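# Close both doors of the small cabinet

## Task

Close each of the small cabinet's two doors, keep the cabinet upright, and finish with every part of the robot clear of it.

## Robot and tools

Robot: two arms on one table. left_arm carries a left hand and sits on the +y side; right_arm carries a right hand. Base positions in the scene frame: left_arm (-0.043, +0.319, 0) m, right_arm (-0.037, -0.354, 0) m, each turned about 0.5 degrees about z. A camera stand is fixed to the floor behind them.

Frames: the scene frame has its origin level with the table top, halfway between the nominal bases, +z up and +x pointing out over the table. The fixed cameras and the table use it. Hand positions, orientations, Hand targets and every offset are expressed in that arm's own base frame, with rotations about the Hand target's position. The hand point sits 0.05 m in front of the palm and 0.15 m from the wrist face. Its +z runs along the straight fingers, +y comes out of the palm, and +x crosses the palm away from the thumb (toward the thumb on the left hand). Straight fingers end 0.06 to 0.07 m past the point, 0.06 m behind it along -y. A wrist bracket on the little-finger side can collide with things.

The row: every action row holds 28 numbers in [-1, 1], always both arms. Left arm: dx, dy, dz, rx, ry, rz, then little, ring, middle, index, thumb_bend, thumb_turn, force_limit, speed. Right arm: the same 14 in the same order. dx..rz are offsets, not poses. They count from that arm's Hand target as it stood when the action (or move) began, along its base axes, and 1.0 equals 0.6 m or 180 degrees. rx, ry, rz form a single rotation vector. All rows of one action count from the same start, so each row is a place relative to that start, not a step on from the row before, and resending an offset moves the arm again. Six zeros re-command the current Hand target. Orientation is clipped each step to within 40 degrees of the measured one. Finger numbers are absolute targets: +1 open or straight, -1 closed; thumb_turn -1 puts the thumb opposite the fingers, +1 beside the palm. force_limit runs linearly from about 0 N at -1 to 10 N at +1 (15 N for both thumb motors); speed rises from near zero at -1 to full at +0.48 and stays full above. There is no 'no change' value: to keep a hand as is, resend the eight hand numbers you last sent it; before any were sent, use its hand_measured six plus hand_force_limit and hand_speed.

Tools:
- execute_actions(actions, cameras): actions is a list of up to 15 actions; each action is a table of up to 15 rows, one per 1/30 s step, and a short table repeats its last row to fill 15 steps. cameras lists names (cam_head_left, cam_head_right, cam_high), ["all"] or []; omitted means all for an empty list, none otherwise. An empty actions list just returns state and pictures.
- move(target, speed, blend, blocking, cameras): target is one 28-number row or a list of up to 15 rows, each counted from the same starting Hand targets. speed is the top path speed in m/s, 0.002 to 4.3, default 0.25 (turns up to twice that in rad/s), one value or one per target. blend in metres rounds corners of a list; 0 stops at each. blocking=false returns after about 0.5 s while motion continues. Paths are straight, end together and last 0.5 to 10 s; they do not avoid obstacles. The result adds a 'move:' line: done, off_target, moving, held or fault, plus limits (paced = pose clipped, held = steps withheld). done means at rest within 10 mm and 2 degrees; neither done nor off_target tells you about contact.
- wait(seconds): 0 to 10 s, arms hold their last command; a running move keeps going.
- stop(): brakes a running move.
- zoom_image(camera, region): region [x0, y0, x1, y1] in pixels of the latest full image, at most 504 by 504; camera is cam_head_left, cam_head_right or cam_high.
- show_instructions(): shows reference pages.
- finished_scene(scene): the current scene number; ends the scene irreversibly.

Results: end_effector_position (m) and end_effector_quat_wxyz in base frame, Hand target (the base for the next offsets), joint positions, velocities (omitted when all are within noise), torques (include arm weight; numbers 3 and 4 wrap at ±28 N m), motor temperatures, and per-hand six-value lists hand_measured, hand_stopped_by (moving, target, force, stalled, fault) and hand_load_n (positive when something pushes a finger open), plus hand_force_limit and hand_speed. The hand often rests 1 to 3 cm (sometimes 5) short of, usually below, its target without any contact; waiting does not close this, but the next command does, or send the gap as an extra offset. Printed poses can be off by a few cm. Image sides do not match arm names.

Avoid: fast contact with the cabinet or table, since speed and overshoot past contact set the force; tipping the cabinet; arms touching each other or a hand closing on the other hand's fingers; paths near an arm's own base (go around); leaving an arm pressing something, which keeps pushing until you command it back past its hand point; long stretched or pushing postures, which heat motors (MOTOR HOT at 85 °C, arm drops at 100 °C). Close fingers at speed -0.94 or lower for gentle contact. Finish with both hands withdrawn from the cabinet.

Each tool is called after "Call:" by a JSON object that holds its "api" and its "payload", one argument or row to a line.

Reference images:

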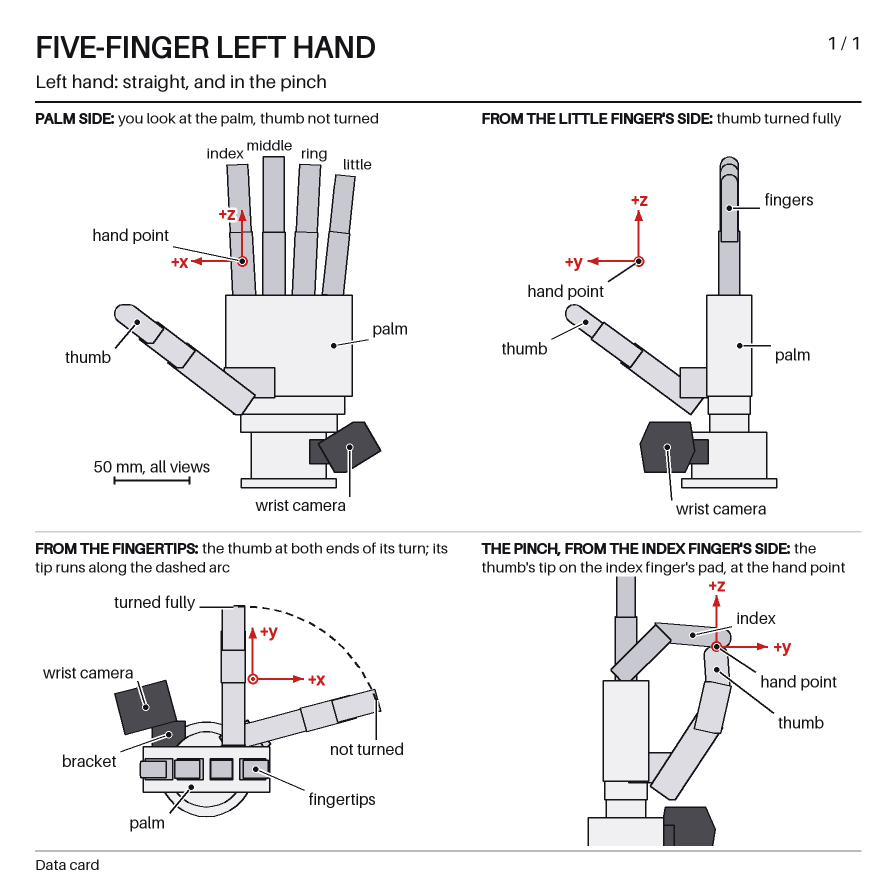

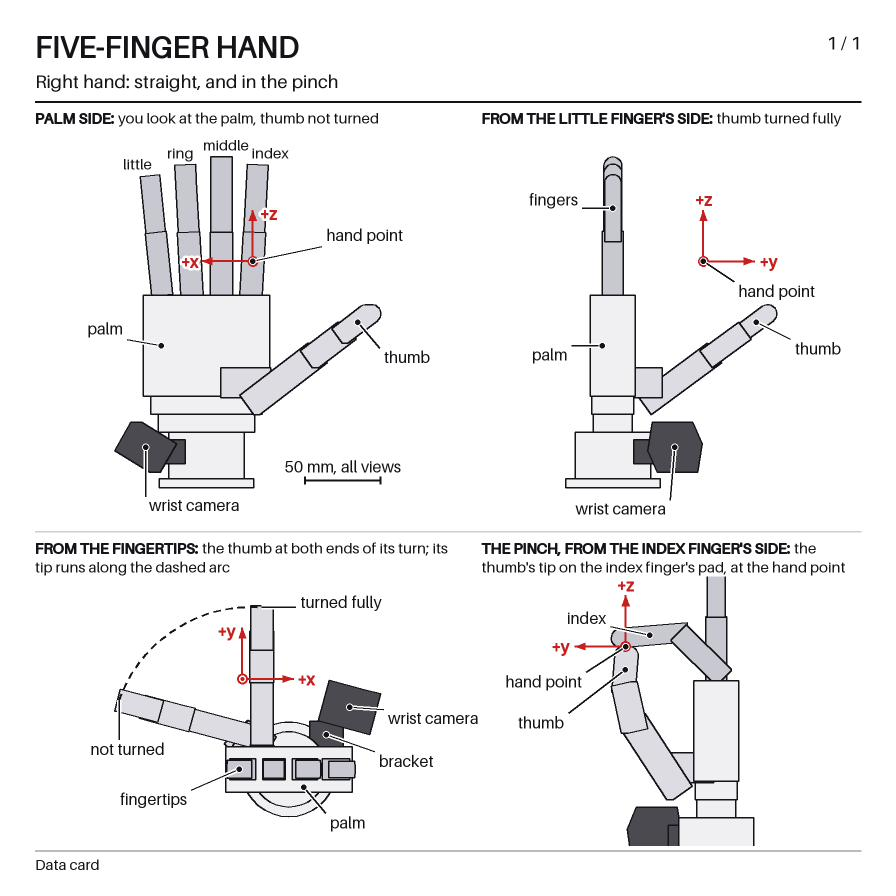

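## Session

Call:
{"api": "execute_actions", "payload": {
  "actions": []
}}

Scene clock: 0.00 s.
left_arm: end_effector_position=(+0.3205, +0.2355, +0.1699) hand_measured=(+1.000, +1.000, +1.000, +1.000, +1.000, +1.000) hand_load_n=(+0.0, +0.0, +0.0, +0.0, -0.5, +0.0) hand_stopped_by=(target, target, target, target, target, target) hand_force_limit=0.00 hand_speed=-0.80 end_effector_quat_wxyz=(-0.089, +0.943, +0.321, -0.012) | right_arm: end_effector_position=(+0.6863, -0.2197, +0.1792) hand_measured=(+1.000, +1.000, +1.000, +1.000, +1.000, +1.000) hand_load_n=(+0.0, +0.0, +0.0, +0.0, +0.0, +0.0) hand_stopped_by=(target, target, target, target, target, target) hand_force_limit=0.00 hand_speed=-0.80 end_effector_quat_wxyz=(+0.169, +0.045, +0.897, -0.406)
Joint positions: left_arm=[0.703 1.288 1.107 -1.347 -0.174 -1.52] | right_arm=[-0.194 1.847 1.626 -0.766 0.746 1.242]
Joint velocities: within noise
Joint torques (N m): no reading
Motor temperatures (°C): left_arm=[41 28 36 38 41 33] | right_arm=[37 40 35 33 38 30]
Heat: left arm: hottest waist 41 °C; right arm: hottest shoulder 40 °C.
Hand target: left_arm +0.3270, +0.2411, +0.1805; -0.094, +0.942, +0.322, +0.000 | right_arm +0.6937, -0.2212, +0.1937; +0.182, +0.050, +0.893, -0.408

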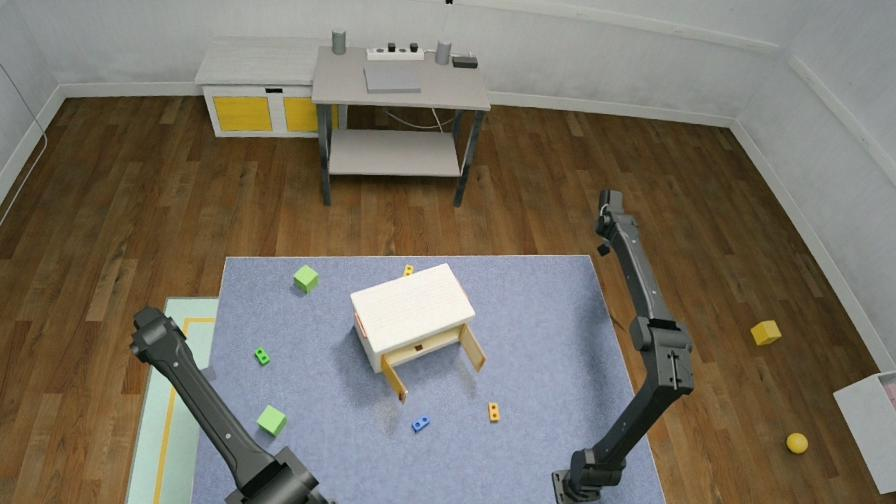

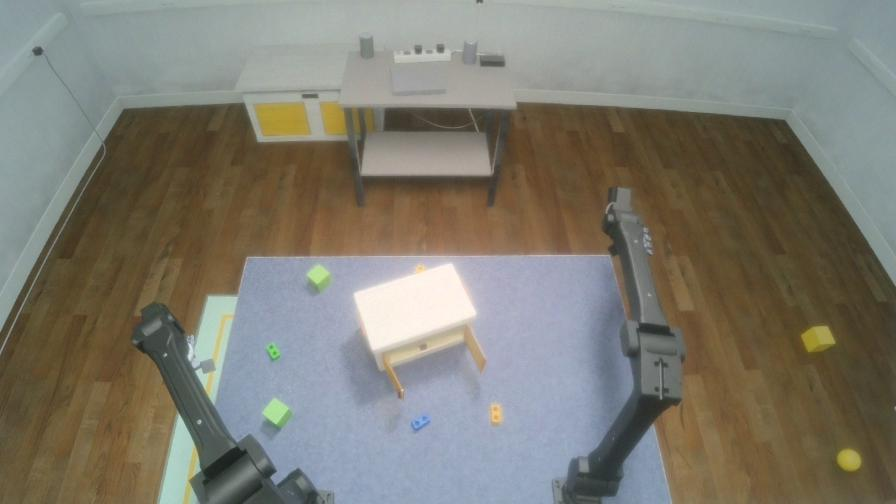

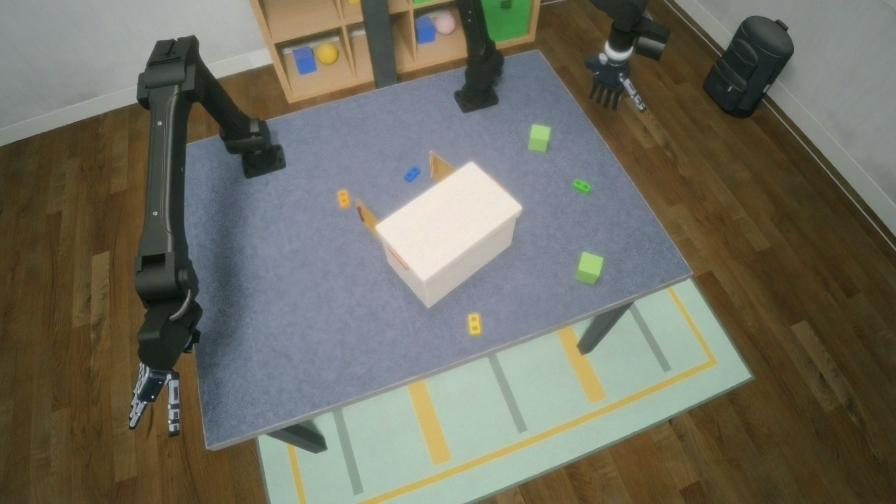

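Call:
{"api": "zoom_image", "payload": {
  "camera": "cam_head_right",
  "region": [330, 250, 530, 440]
}}

Call:
{"api": "zoom_image", "payload": {
  "camera": "cam_head_left",
  "region": [330, 250, 530, 440]
}}

Call:
{"api": "zoom_image", "payload": {
  "camera": "cam_high",
  "region": [330, 130, 550, 340]
}}

Scaled by 2.520 from the camera's 896x504 image, which has a finer 1280x720 frame.

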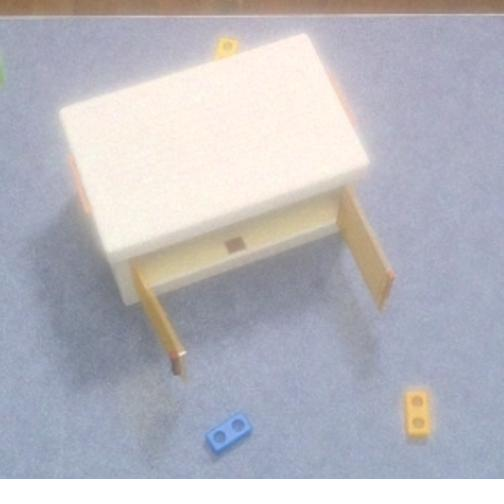

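Scaled by 2.520 from the camera's 896x504 image, which has a finer 1280x720 frame.

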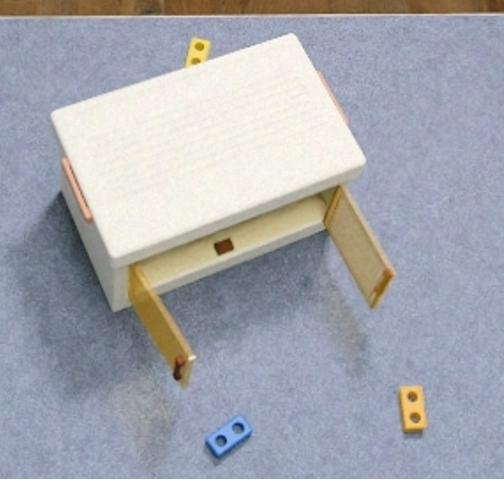

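Scaled by 2.291 from the camera's 896x504 image, which has a finer 1280x720 frame.

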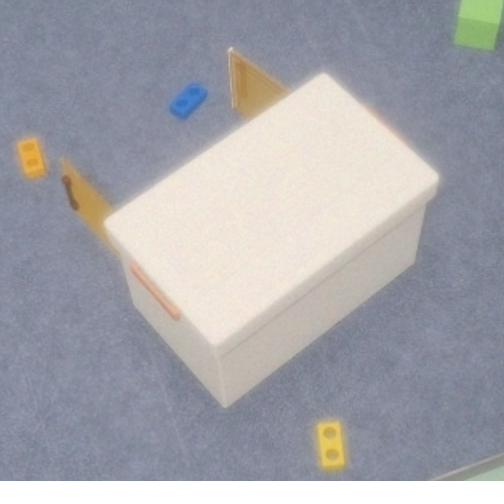

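Call:
{"api": "move", "payload": {
  "target": [
    [-0.04,-0.3352,0.0658,-0.0613,-0.1381,0.3939,1,1,1,1,1,1,0.0,-0.8,-0.5945,0.4087,0.0438,0.3699,-0.1089,-0.2912,1,1,1,1,1,1,0.0,-0.8]
  ],
  "cameras": ["all"]
}}

Scene clock: 286.03 s.
left_arm: end_effector_position=(+0.3052, +0.0368, +0.2235) hand_measured=(+1.000, +1.000, +1.000, +1.000, +1.000, +1.000) hand_load_n=(+0.0, +0.0, +0.0, +0.0, +0.0, +0.0) hand_stopped_by=(target, target, target, target, target, target) hand_force_limit=0.00 hand_speed=-0.80 end_effector_quat_wxyz=(+0.299, +0.813, +0.499, +0.015) | right_arm: end_effector_position=(+0.3406, +0.0254, +0.2228) hand_measured=(+1.000, +1.000, +1.000, +1.000, +1.000, +1.000) hand_load_n=(+0.0, +0.0, +0.0, +0.0, +0.0, +0.0) hand_stopped_by=(target, target, target, target, target, target) hand_force_limit=0.00 hand_speed=-0.80 end_effector_quat_wxyz=(+0.025, +0.362, +0.909, +0.205)
Joint positions: left_arm=[0.603 0.889 0.805 -1.486 0.608 -2.069] | right_arm=[-0.25 0.96 0.892 -1.395 -0.402 2.1]
Joint torques (N m): left_arm=[0.67 -3.37 7.16 -0.24 0.52 -0.08] | right_arm=[-1.14 -2.37 6.58 0.55 -0.23 0]
Motor temperatures (°C): left_arm=[38 29 46 34 33 29] | right_arm=[34 47 52 32 33 29]
Heat: left arm: hottest elbow 46 °C; right arm: hottest elbow 52 °C.
Hand target: left_arm +0.3031, +0.0399, +0.2201; +0.137, +0.645, +0.747, +0.085 | right_arm +0.3370, +0.0239, +0.2199; +0.074, +0.566, +0.814, +0.107
Off the commanded pose: left_arm 0.005 m, 54 deg; orientation clipped | right_arm 0.005 m, 29 deg.
joint sent to its limit (left arm) — joint 6 (wrist roll), lower limit. The joint targets are off in orientation, not in position.
joint sent to its limit (right arm) — joint 6 (wrist roll), upper limit. The joint targets are off in orientation, not in position.
move: off_target (left_arm, right_arm); limits=paced

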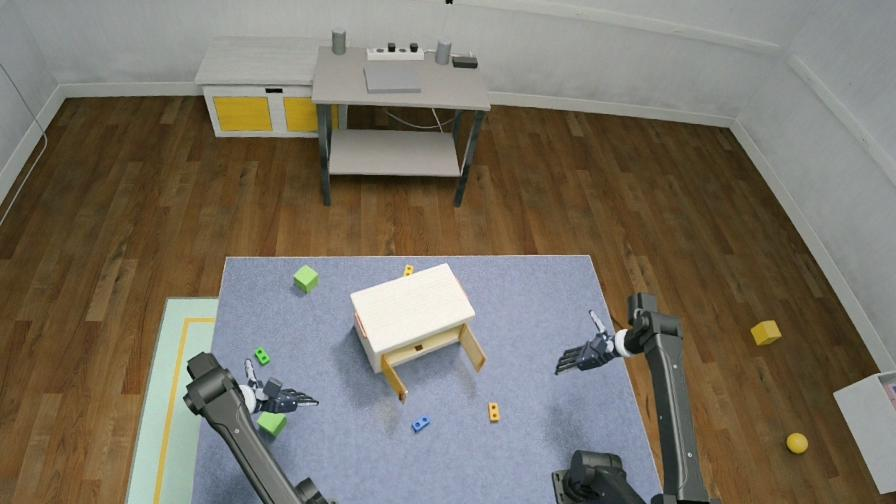

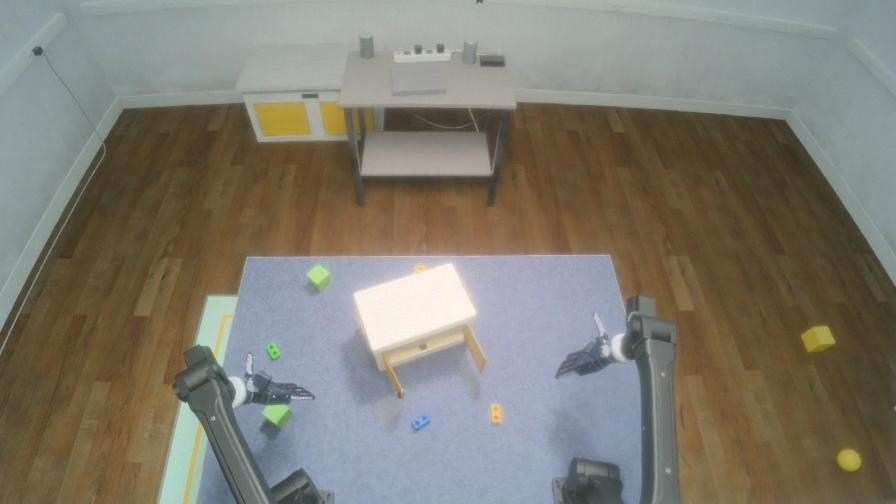

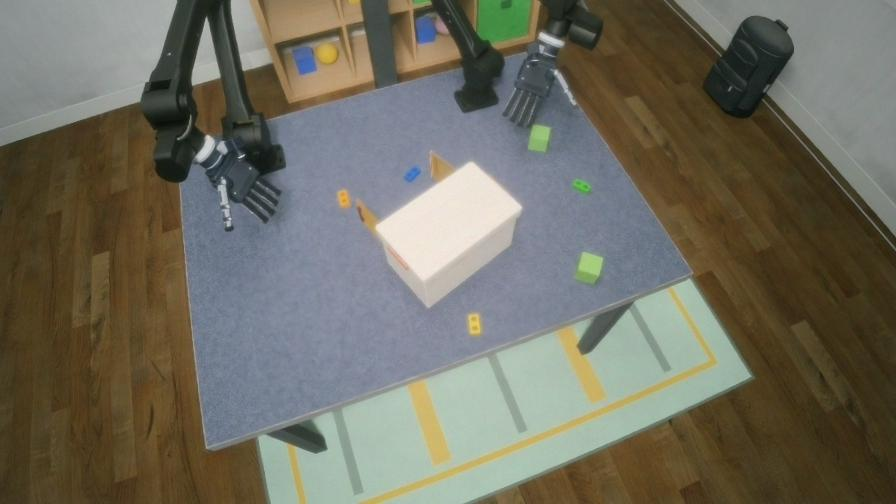

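Call:
{"api": "move", "payload": {
  "target": [
    [0,0,0,0.1344,0.0109,-0.4508,1,1,1,1,1,-1,0.0,-0.4,0,0,0,-0.12,-0.045,0.483,1,1,1,1,1,-1,0.0,-0.4],
    [-0.1758,-0.4203,0,0.2688,0.0218,-0.9015,1,1,1,1,1,-1,0.0,-0.4,-0.0687,0.2553,0,-0.243,-0.09,0.966,1,1,1,1,1,-1,0.0,-0.4]
  ],
  "blend": [0.03,0],
  "speed": 0.4,
  "cameras": ["all"]
}}

Scene clock: 362.00 s.
left_arm: end_effector_position=(+0.1914, -0.2013, +0.1994) hand_measured=(+1.000, +1.000, +1.000, +1.000, +1.000, -1.000) hand_load_n=(+0.0, +0.0, +0.0, +0.0, +0.0, +0.0) hand_stopped_by=(target, target, target, target, target, target) hand_force_limit=0.00 hand_speed=-0.40 end_effector_quat_wxyz=(-0.108, +0.820, -0.559, +0.057) | right_arm: end_effector_position=(+0.2783, +0.1677, +0.2015) hand_measured=(+1.000, +1.000, +1.000, +1.000, +1.000, -1.000) hand_load_n=(+0.0, +0.0, +0.0, +0.0, +0.0, +0.0) hand_stopped_by=(target, target, target, target, target, target) hand_force_limit=0.00 hand_speed=-0.40 end_effector_quat_wxyz=(-0.085, +0.812, -0.574, +0.062)
Joint positions: left_arm=[-0.731 0.992 0.971 -1.465 -0.23 -1.096] | right_arm=[0.445 1.185 1.105 -1.282 0.025 0.101]
Joint torques (N m): left_arm=[-1.61 -4.84 11.45 -0.18 -0.2 0.14] | right_arm=[0.85 -4.25 11.45 1.5 0.17 -0.23]
Motor temperatures (°C): left_arm=[38 28 45 33 33 28] | right_arm=[34 41 48 32 32 29]
Heat: left arm: hottest elbow 45 °C; right arm: hottest elbow 48 °C.
Hand target: left_arm +0.1976, -0.2123, +0.2201; -0.107, +0.813, -0.568, +0.075 | right_arm +0.2957, +0.1772, +0.2199; -0.108, +0.814, -0.566, +0.075
Off the commanded pose: left_arm 0.024 m, 2 deg | right_arm 0.027 m, 3 deg.
move: off_target (left_arm, right_arm); blend cut to 0 m at target 1

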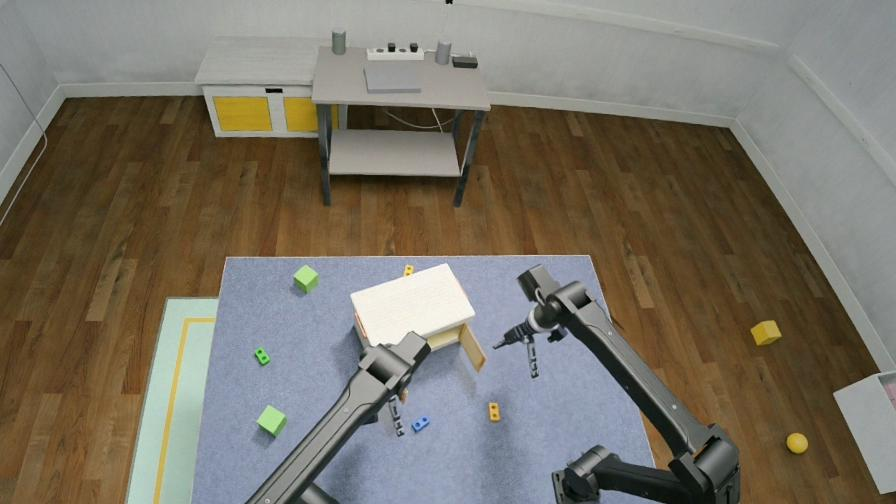

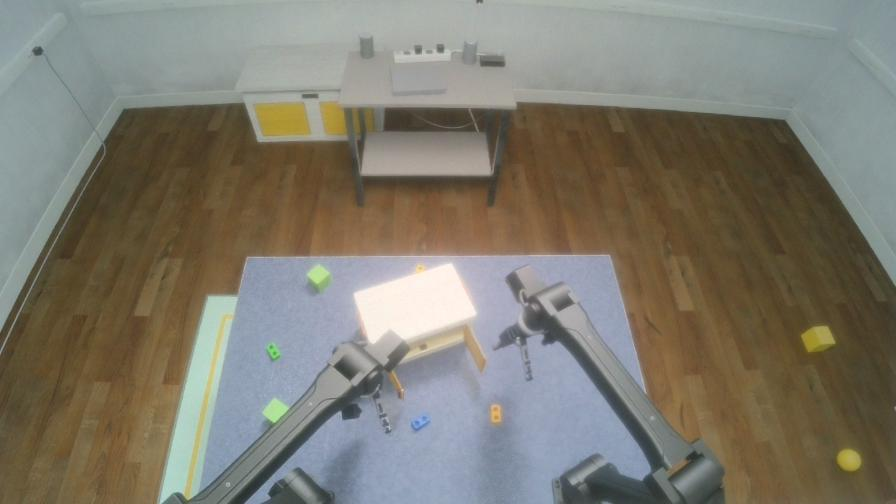

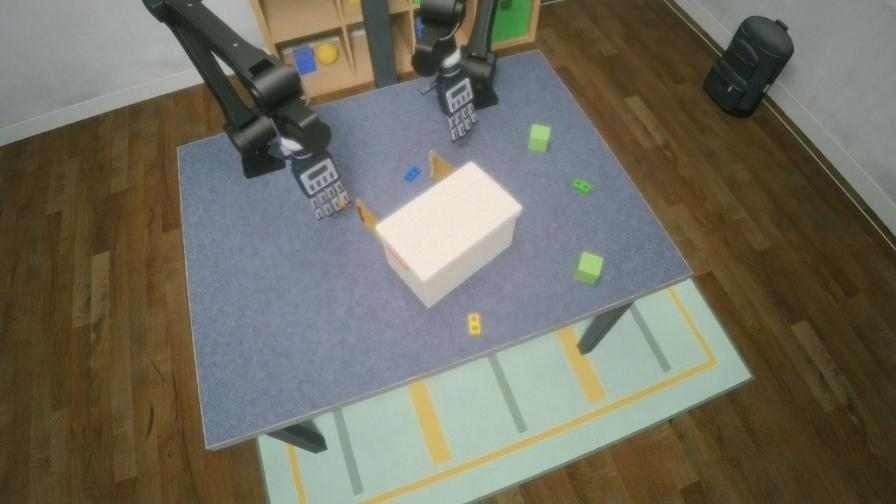

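Call:
{"api": "zoom_image", "payload": {
  "camera": "cam_high",
  "region": [270, 80, 510, 280]
}}

Call:
{"api": "zoom_image", "payload": {
  "camera": "cam_head_right",
  "region": [340, 270, 560, 450]
}}

Scaled by 2.100 from the camera's 896x504 image, which has a finer 1280x720 frame.

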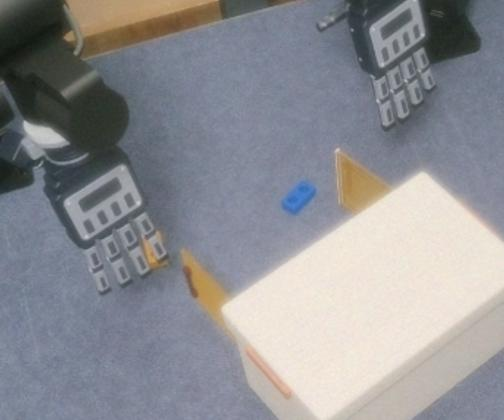

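Scaled by 2.291 from the camera's 896x504 image, which has a finer 1280x720 frame.

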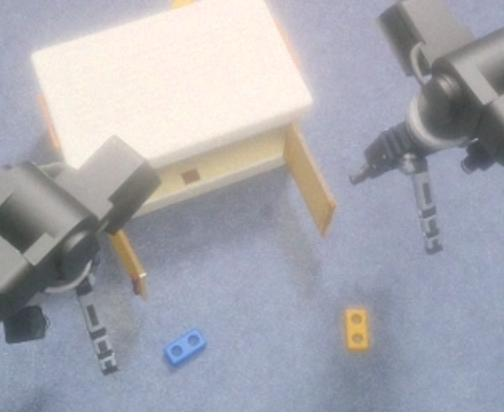

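Call:
{"api": "move", "payload": {
  "target": [
    [0.01,-0.0183,-0.1533,0,0,0,1,1,1,1,1,-1,0.0,-0.4,0.0285,0.0157,-0.1533,0,0,0,1,1,1,1,1,-1,0.0,-0.4],
    [0.01,-0.0183,-0.1533,0,0,0,1,1,1,1,1,-1,0.0,-0.4,-0.029,0.1722,-0.1533,0,0,0,1,1,1,1,1,-1,0.0,-0.4]
  ],
  "blend": [0,0],
  "speed": [0.25,0.12],
  "cameras": ["all"]
}}

Scene clock: 414.93 s.
left_arm: end_effector_position=(+0.2039, -0.2173, +0.1288) hand_measured=(+1.000, +1.000, +1.000, +1.000, +1.000, -1.000) hand_load_n=(+0.0, +0.0, +0.0, +0.0, +0.0, +0.0) hand_stopped_by=(target, target, target, target, target, target) hand_force_limit=0.00 hand_speed=-0.40 end_effector_quat_wxyz=(-0.107, +0.817, -0.563, +0.069) | right_arm: end_effector_position=(+0.2622, +0.2634, +0.1112) hand_measured=(+1.000, +1.000, +1.000, +1.000, +1.000, -1.000) hand_load_n=(+0.0, +0.0, +0.0, +0.0, +0.0, +0.0) hand_stopped_by=(target, target, target, target, target, target) hand_force_limit=0.00 hand_speed=-0.40 end_effector_quat_wxyz=(-0.085, +0.818, -0.564, +0.069)
Joint positions: left_arm=[-0.744 1.059 0.826 -1.229 -0.232 -1.096] | right_arm=[0.704 1.342 1 -1.028 0.088 0.332]
Joint torques (N m): left_arm=[-1.67 -5.83 7.36 0.99 -0.2 0] | right_arm=[0.85 -6.24 11 1.01 0.29 0.01]
Motor temperatures (°C): left_arm=[37 28 54 32 32 28] | right_arm=[34 40 57 32 31 29]
Heat: left arm: hottest elbow 54 °C; right arm: hottest elbow 57 °C.
Hand target: left_arm +0.2036, -0.2233, +0.1281; -0.107, +0.813, -0.568, +0.075 | right_arm +0.2784, +0.2805, +0.1281; -0.108, +0.814, -0.566, +0.075
Off the commanded pose: left_arm 0.006 m, 1 deg | right_arm 0.029 m, 3 deg.
move: off_target (right_arm)

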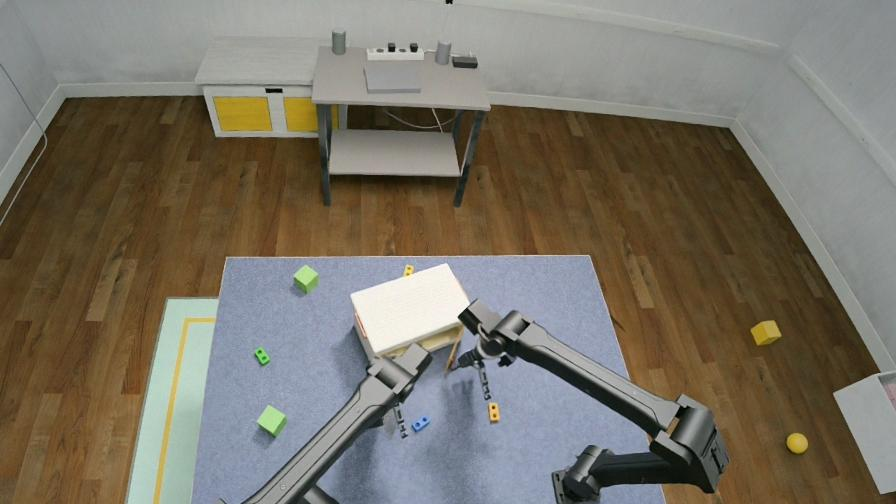

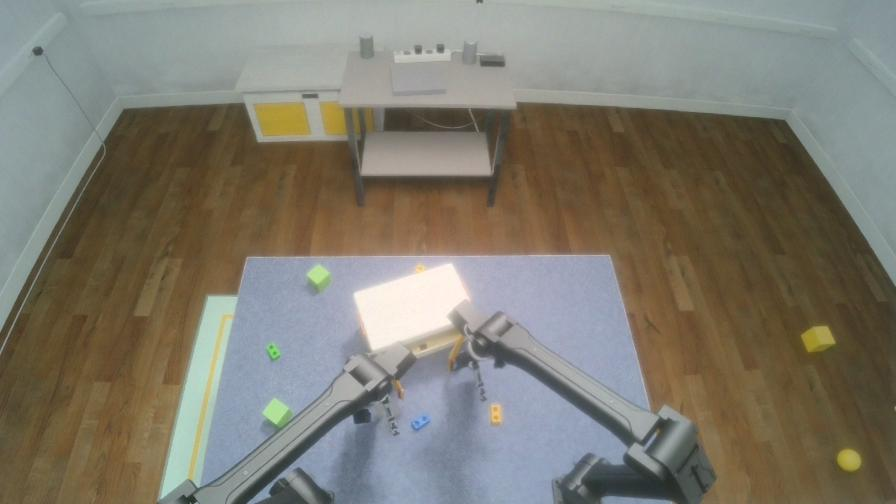

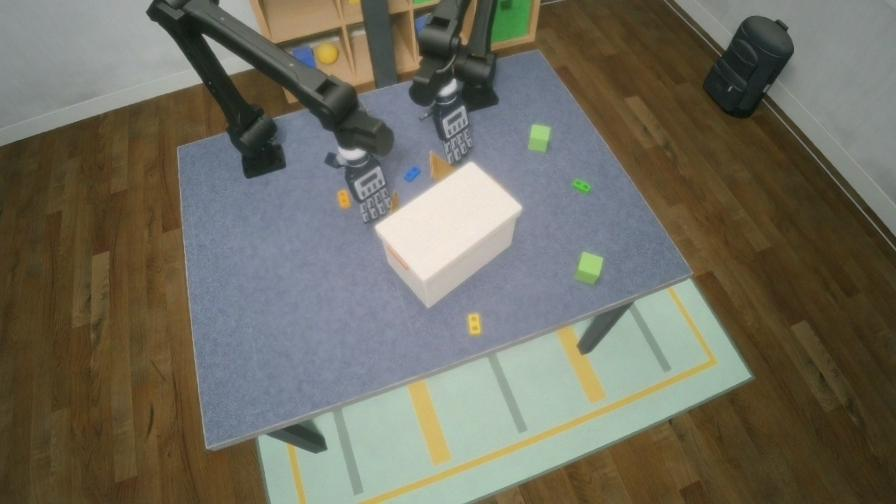

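Call:
{"api": "move", "payload": {
  "target": [
    [0.0567,-0.1533,0.02,0,0,0,1,1,1,1,1,-1,0.0,-0.4,0.105,0.0517,0.02,0,0,0,1,1,1,1,1,-1,0.0,-0.4]
  ],
  "speed": 0.12,
  "cameras": ["all"]
}}

Call:
{"api": "zoom_image", "payload": {
  "camera": "cam_high",
  "region": [330, 100, 550, 300]
}}

Call:
{"api": "zoom_image", "payload": {
  "camera": "cam_head_right",
  "region": [340, 270, 560, 450]
}}

Scene clock: 439.10 s.
left_arm: end_effector_position=(+0.2265, -0.2939, +0.1219) hand_measured=(+1.000, +1.000, +1.000, +1.000, +1.000, -1.000) hand_load_n=(+0.0, +0.0, +0.0, -0.5, +0.0, +0.5) hand_stopped_by=(target, target, target, target, target, target) hand_force_limit=0.00 hand_speed=-0.40 end_effector_quat_wxyz=(-0.112, +0.813, -0.570, +0.049) | right_arm: end_effector_position=(+0.3240, +0.3027, +0.1243) hand_measured=(+1.000, +1.000, +1.000, +1.000, +1.000, -1.000) hand_load_n=(+0.0, +0.0, +0.0, +0.0, +0.0, +0.0) hand_stopped_by=(target, target, target, target, target, target) hand_force_limit=0.00 hand_speed=-0.40 end_effector_quat_wxyz=(-0.092, +0.816, -0.567, +0.071)
Joint positions: left_arm=[-0.863 1.303 1.001 -1.228 -0.242 -1.206] | right_arm=[0.681 1.507 1.207 -1.053 0.084 0.315]
Joint torques (N m): left_arm=[-1.55 -9.05 10.95 0.4 -0.23 -0.11] | right_arm=[-0.15 -9.23 11.25 0.43 0.16 -0.21]
Motor temperatures (°C): left_arm=[37 28 50 32 32 28] | right_arm=[34 40 55 31 31 29]
Heat: left arm: hottest elbow 50 °C; right arm: hottest elbow 55 °C.
Hand target: left_arm +0.2377, -0.3153, +0.1402; -0.107, +0.813, -0.567, +0.075 | right_arm +0.3414, +0.3114, +0.1400; -0.108, +0.814, -0.566, +0.075
Off the commanded pose: left_arm 0.030 m, 3 deg | right_arm 0.025 m, 2 deg.
move: off_target (left_arm, right_arm)

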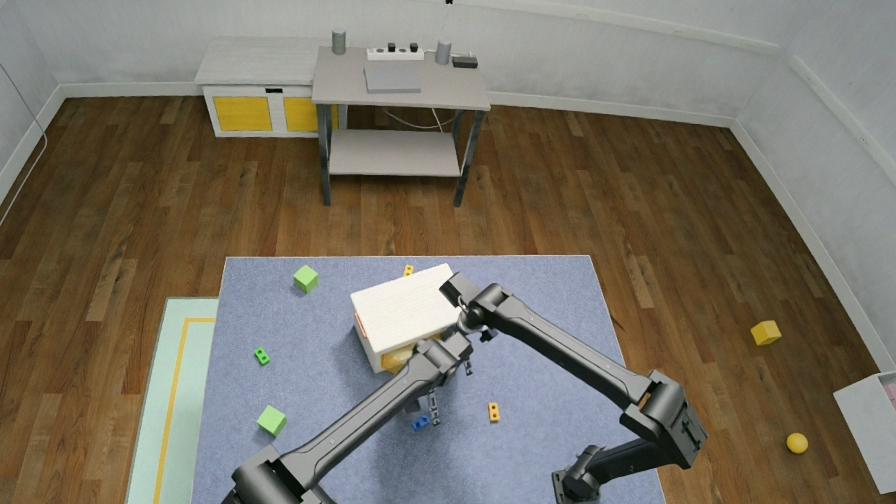

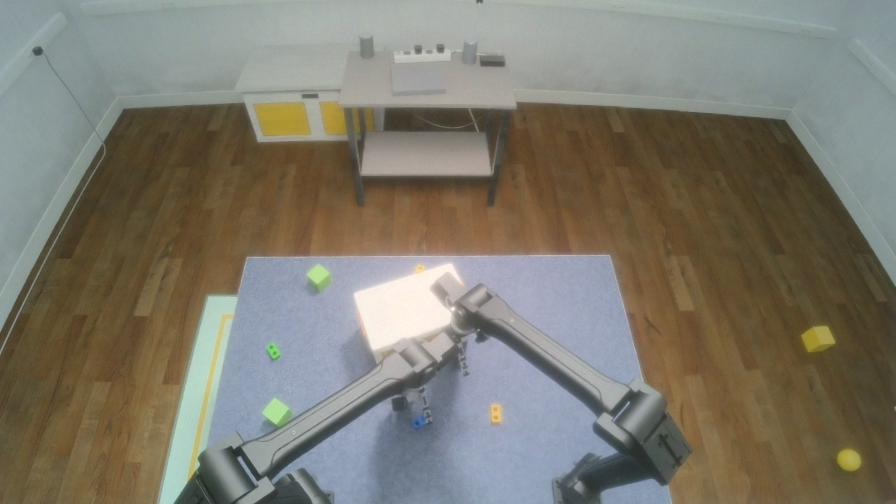

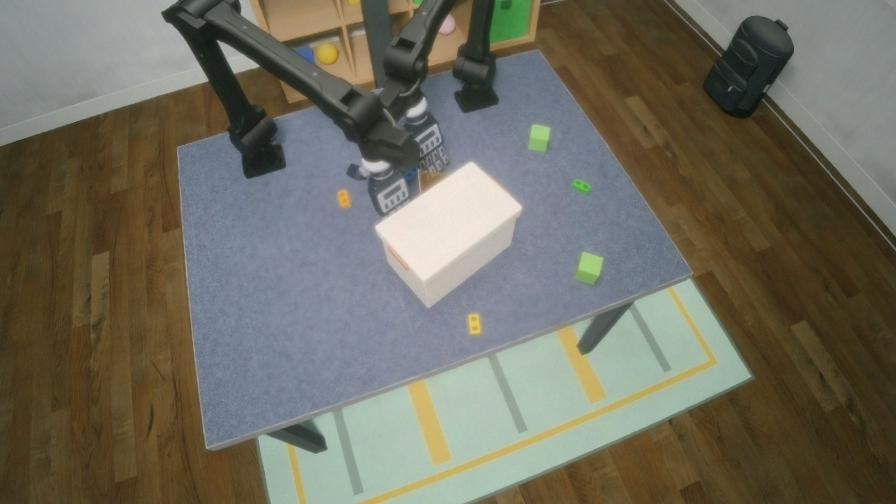

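Scaled by 2.291 from the camera's 896x504 image, which has a finer 1280x720 frame.

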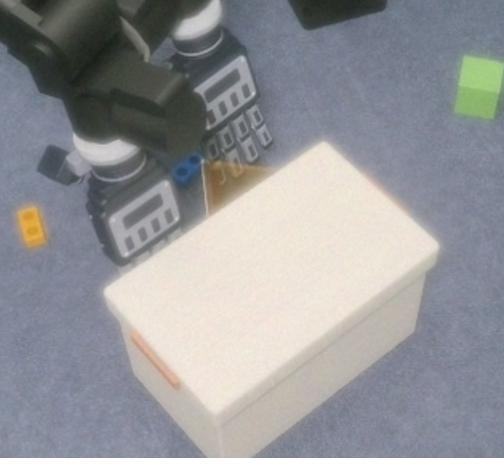

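Scaled by 2.291 from the camera's 896x504 image, which has a finer 1280x720 frame.

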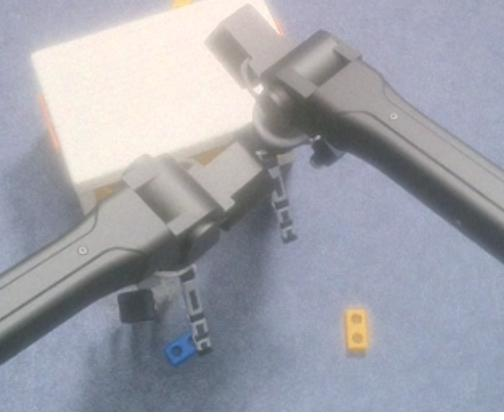

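Call:
{"api": "move", "payload": {
  "target": [
    [-0.0115,0.0313,0,0,0,0,1,1,1,1,1,-1,0.0,-0.4,-0.11,-0.04,0,0,0,0,1,1,1,1,1,-1,0.0,-0.4],
    [-0.0115,0.0313,0,0,0,0,1,1,1,1,1,-1,0.0,-0.4,-0.042,-0.25,0.083,0,0,0,1,1,1,1,1,-1,0.0,-0.4]
  ],
  "speed": [0.15,0.3],
  "blend": [0.02,0],
  "cameras": ["all"]
}}

Call:
{"api": "zoom_image", "payload": {
  "camera": "cam_head_right",
  "region": [340, 270, 560, 450]
}}

Scene clock: 460.40 s.
left_arm: end_effector_position=(+0.2267, -0.2941, +0.1333) hand_measured=(+1.000, +1.000, +1.000, +1.000, +1.000, -1.000) hand_load_n=(+0.0, +0.0, +0.0, -0.5, +0.0, +0.0) hand_stopped_by=(target, target, target, target, target, target) hand_force_limit=0.00 hand_speed=-0.40 end_effector_quat_wxyz=(-0.108, +0.814, -0.568, +0.065) | right_arm: end_effector_position=(+0.3090, +0.1619, +0.1784) hand_measured=(+1.000, +1.000, +1.000, +1.000, +1.000, -1.000) hand_load_n=(+0.0, +0.0, +0.0, +0.0, +0.0, +0.0) hand_stopped_by=(target, target, target, target, target, target) hand_force_limit=0.00 hand_speed=-0.40 end_effector_quat_wxyz=(-0.099, +0.814, -0.568, +0.070)
Joint positions: left_arm=[-0.863 1.271 1.001 -1.228 -0.242 -1.206] | right_arm=[0.394 1.238 1.088 -1.177 0.01 0.04]
Joint torques (N m): left_arm=[-0.21 -10.11 7.94 0.44 -0.21 0.09] | right_arm=[-0.73 -6.12 9.22 0.7 0.08 -0.22]
Motor temperatures (°C): left_arm=[37 28 50 32 32 28] | right_arm=[34 40 58 31 31 29]
Heat: left arm: hottest elbow 50 °C; right arm: hottest elbow 58 °C.
Hand target: left_arm +0.2308, -0.2965, +0.1402; -0.107, +0.813, -0.568, +0.075 | right_arm +0.3162, +0.1615, +0.1898; -0.108, +0.814, -0.565, +0.075
Off the commanded pose: left_arm 0.008 m, 1 deg | right_arm 0.013 m, 1 deg.
move: off_target (right_arm)

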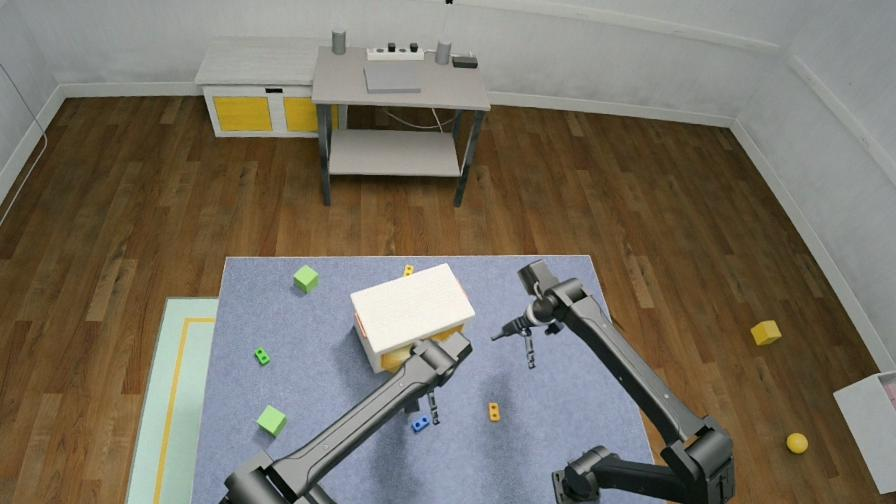

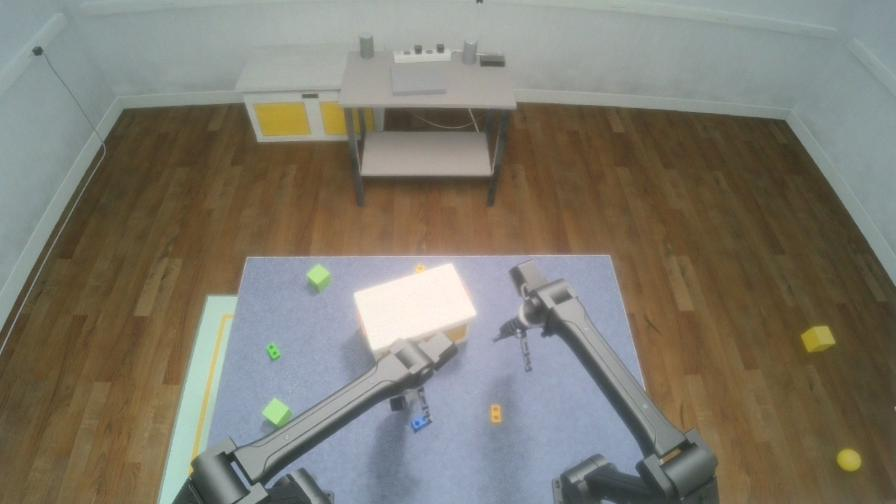

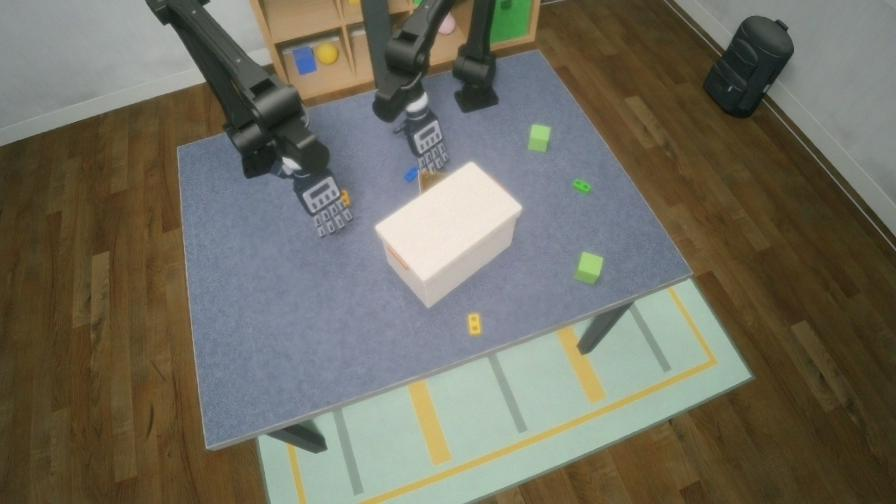

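Scaled by 2.291 from the camera's 896x504 image, which has a finer 1280x720 frame.

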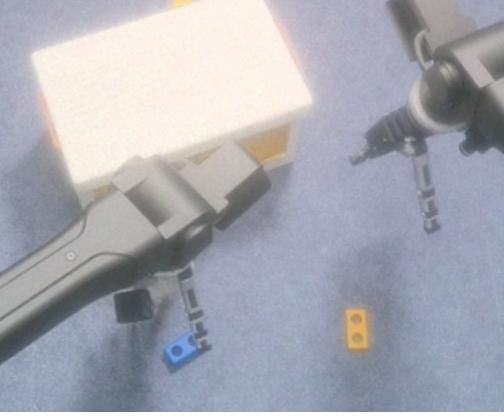

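Call:
{"api": "move", "payload": {
  "target": [
    [0.1308,0.03,-0.0167,0,0,0,1,1,1,1,1,-1,0.0,-0.4,0,0,0,0,0,0,1,1,1,1,1,-1,0.0,-0.4],
    [0.006,-0.016,0,0,0,0,1,1,1,1,1,-1,0.0,-0.4,0,0,0,0,0,0,1,1,1,1,1,-1,0.0,-0.4],
    [-0.052,0.2,0.1,0,0,0,1,1,1,1,1,-1,0.0,-0.4,0,0,0,0,0,0,1,1,1,1,1,-1,0.0,-0.4]
  ],
  "speed": [0.12,0.15,0.3],
  "blend": [0,0.02,0],
  "cameras": ["all"]
}}

Call:
{"api": "zoom_image", "payload": {
  "camera": "cam_head_right",
  "region": [340, 270, 560, 450]
}}

Call:
{"api": "zoom_image", "payload": {
  "camera": "cam_head_left",
  "region": [340, 270, 560, 450]
}}

Scene clock: 479.50 s.
left_arm: end_effector_position=(+0.2000, -0.1821, +0.2006) hand_measured=(+1.000, +1.000, +1.000, +1.000, +1.000, -1.000) hand_load_n=(+0.0, +0.0, +0.0, +0.0, +0.0, +0.0) hand_stopped_by=(target, target, target, target, target, target) hand_force_limit=0.00 hand_speed=-0.40 end_effector_quat_wxyz=(-0.107, +0.812, -0.568, +0.082) | right_arm: end_effector_position=(+0.3090, +0.1618, +0.1784) hand_measured=(+1.000, +1.000, +1.000, +1.000, +1.000, -1.000) hand_load_n=(+0.0, +0.0, +0.0, +0.0, +0.0, +0.0) hand_stopped_by=(target, target, target, target, target, target) hand_force_limit=0.00 hand_speed=-0.40 end_effector_quat_wxyz=(-0.099, +0.815, -0.567, +0.070)
Joint positions: left_arm=[-0.651 0.934 0.937 -1.415 -0.219 -0.982] | right_arm=[0.394 1.238 1.088 -1.177 0.01 0.039]
Joint torques (N m): left_arm=[0.79 -4.84 7.58 -0.08 -0.06 0.15] | right_arm=[-0.26 -6.59 9.29 0.5 0.12 -0.19]
Motor temperatures (°C): left_arm=[37 28 49 32 32 28] | right_arm=[34 41 57 31 31 29]
Heat: left arm: hottest elbow 49 °C; right arm: hottest elbow 57 °C.
Hand target: left_arm +0.1995, -0.1764, +0.2001; -0.107, +0.813, -0.568, +0.075 | right_arm +0.3162, +0.1615, +0.1898; -0.108, +0.814, -0.566, +0.075
Off the commanded pose: left_arm 0.006 m, 1 deg | right_arm 0.013 m, 1 deg.
move: off_target (right_arm)

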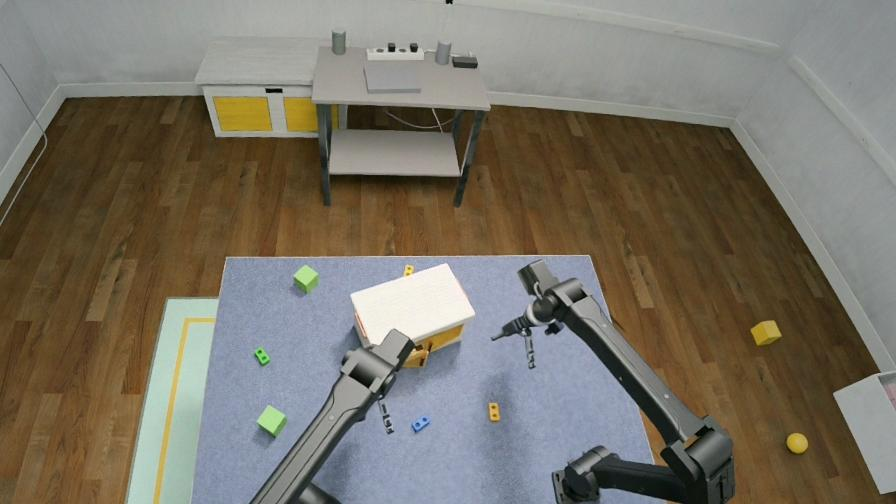

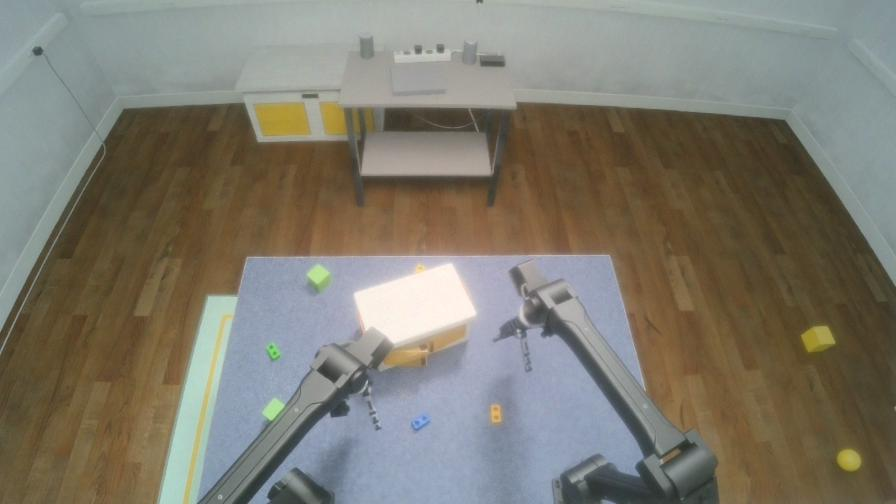

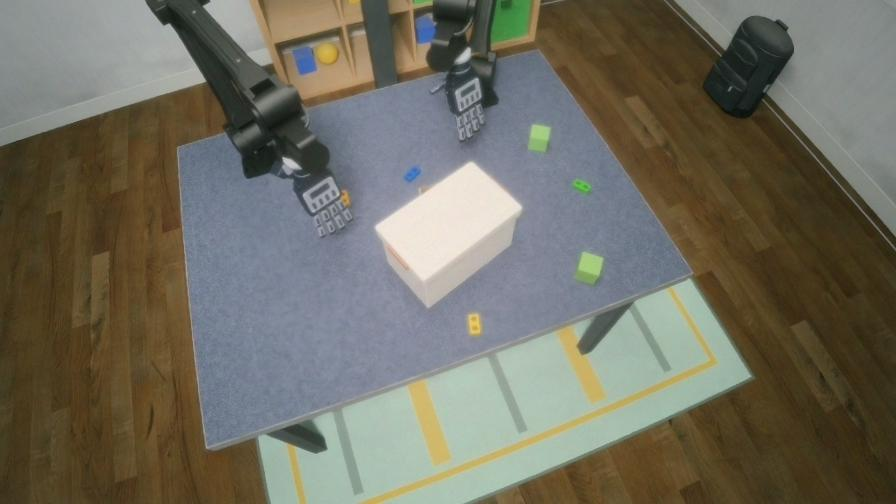

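Scaled by 2.291 from the camera's 896x504 image, which has a finer 1280x720 frame.

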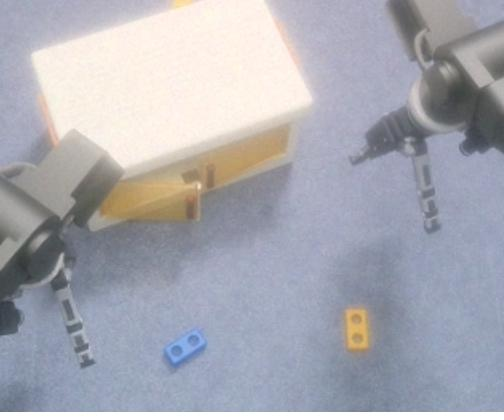

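Scaled by 2.291 from the camera's 896x504 image, which has a finer 1280x720 frame.

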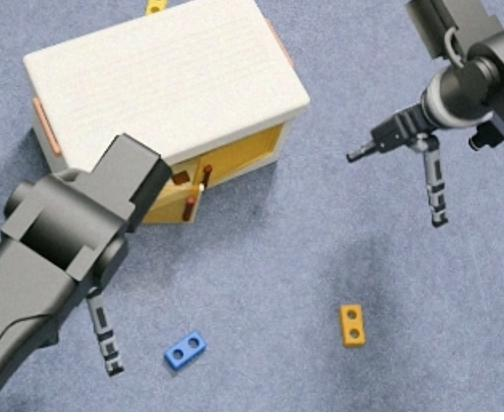

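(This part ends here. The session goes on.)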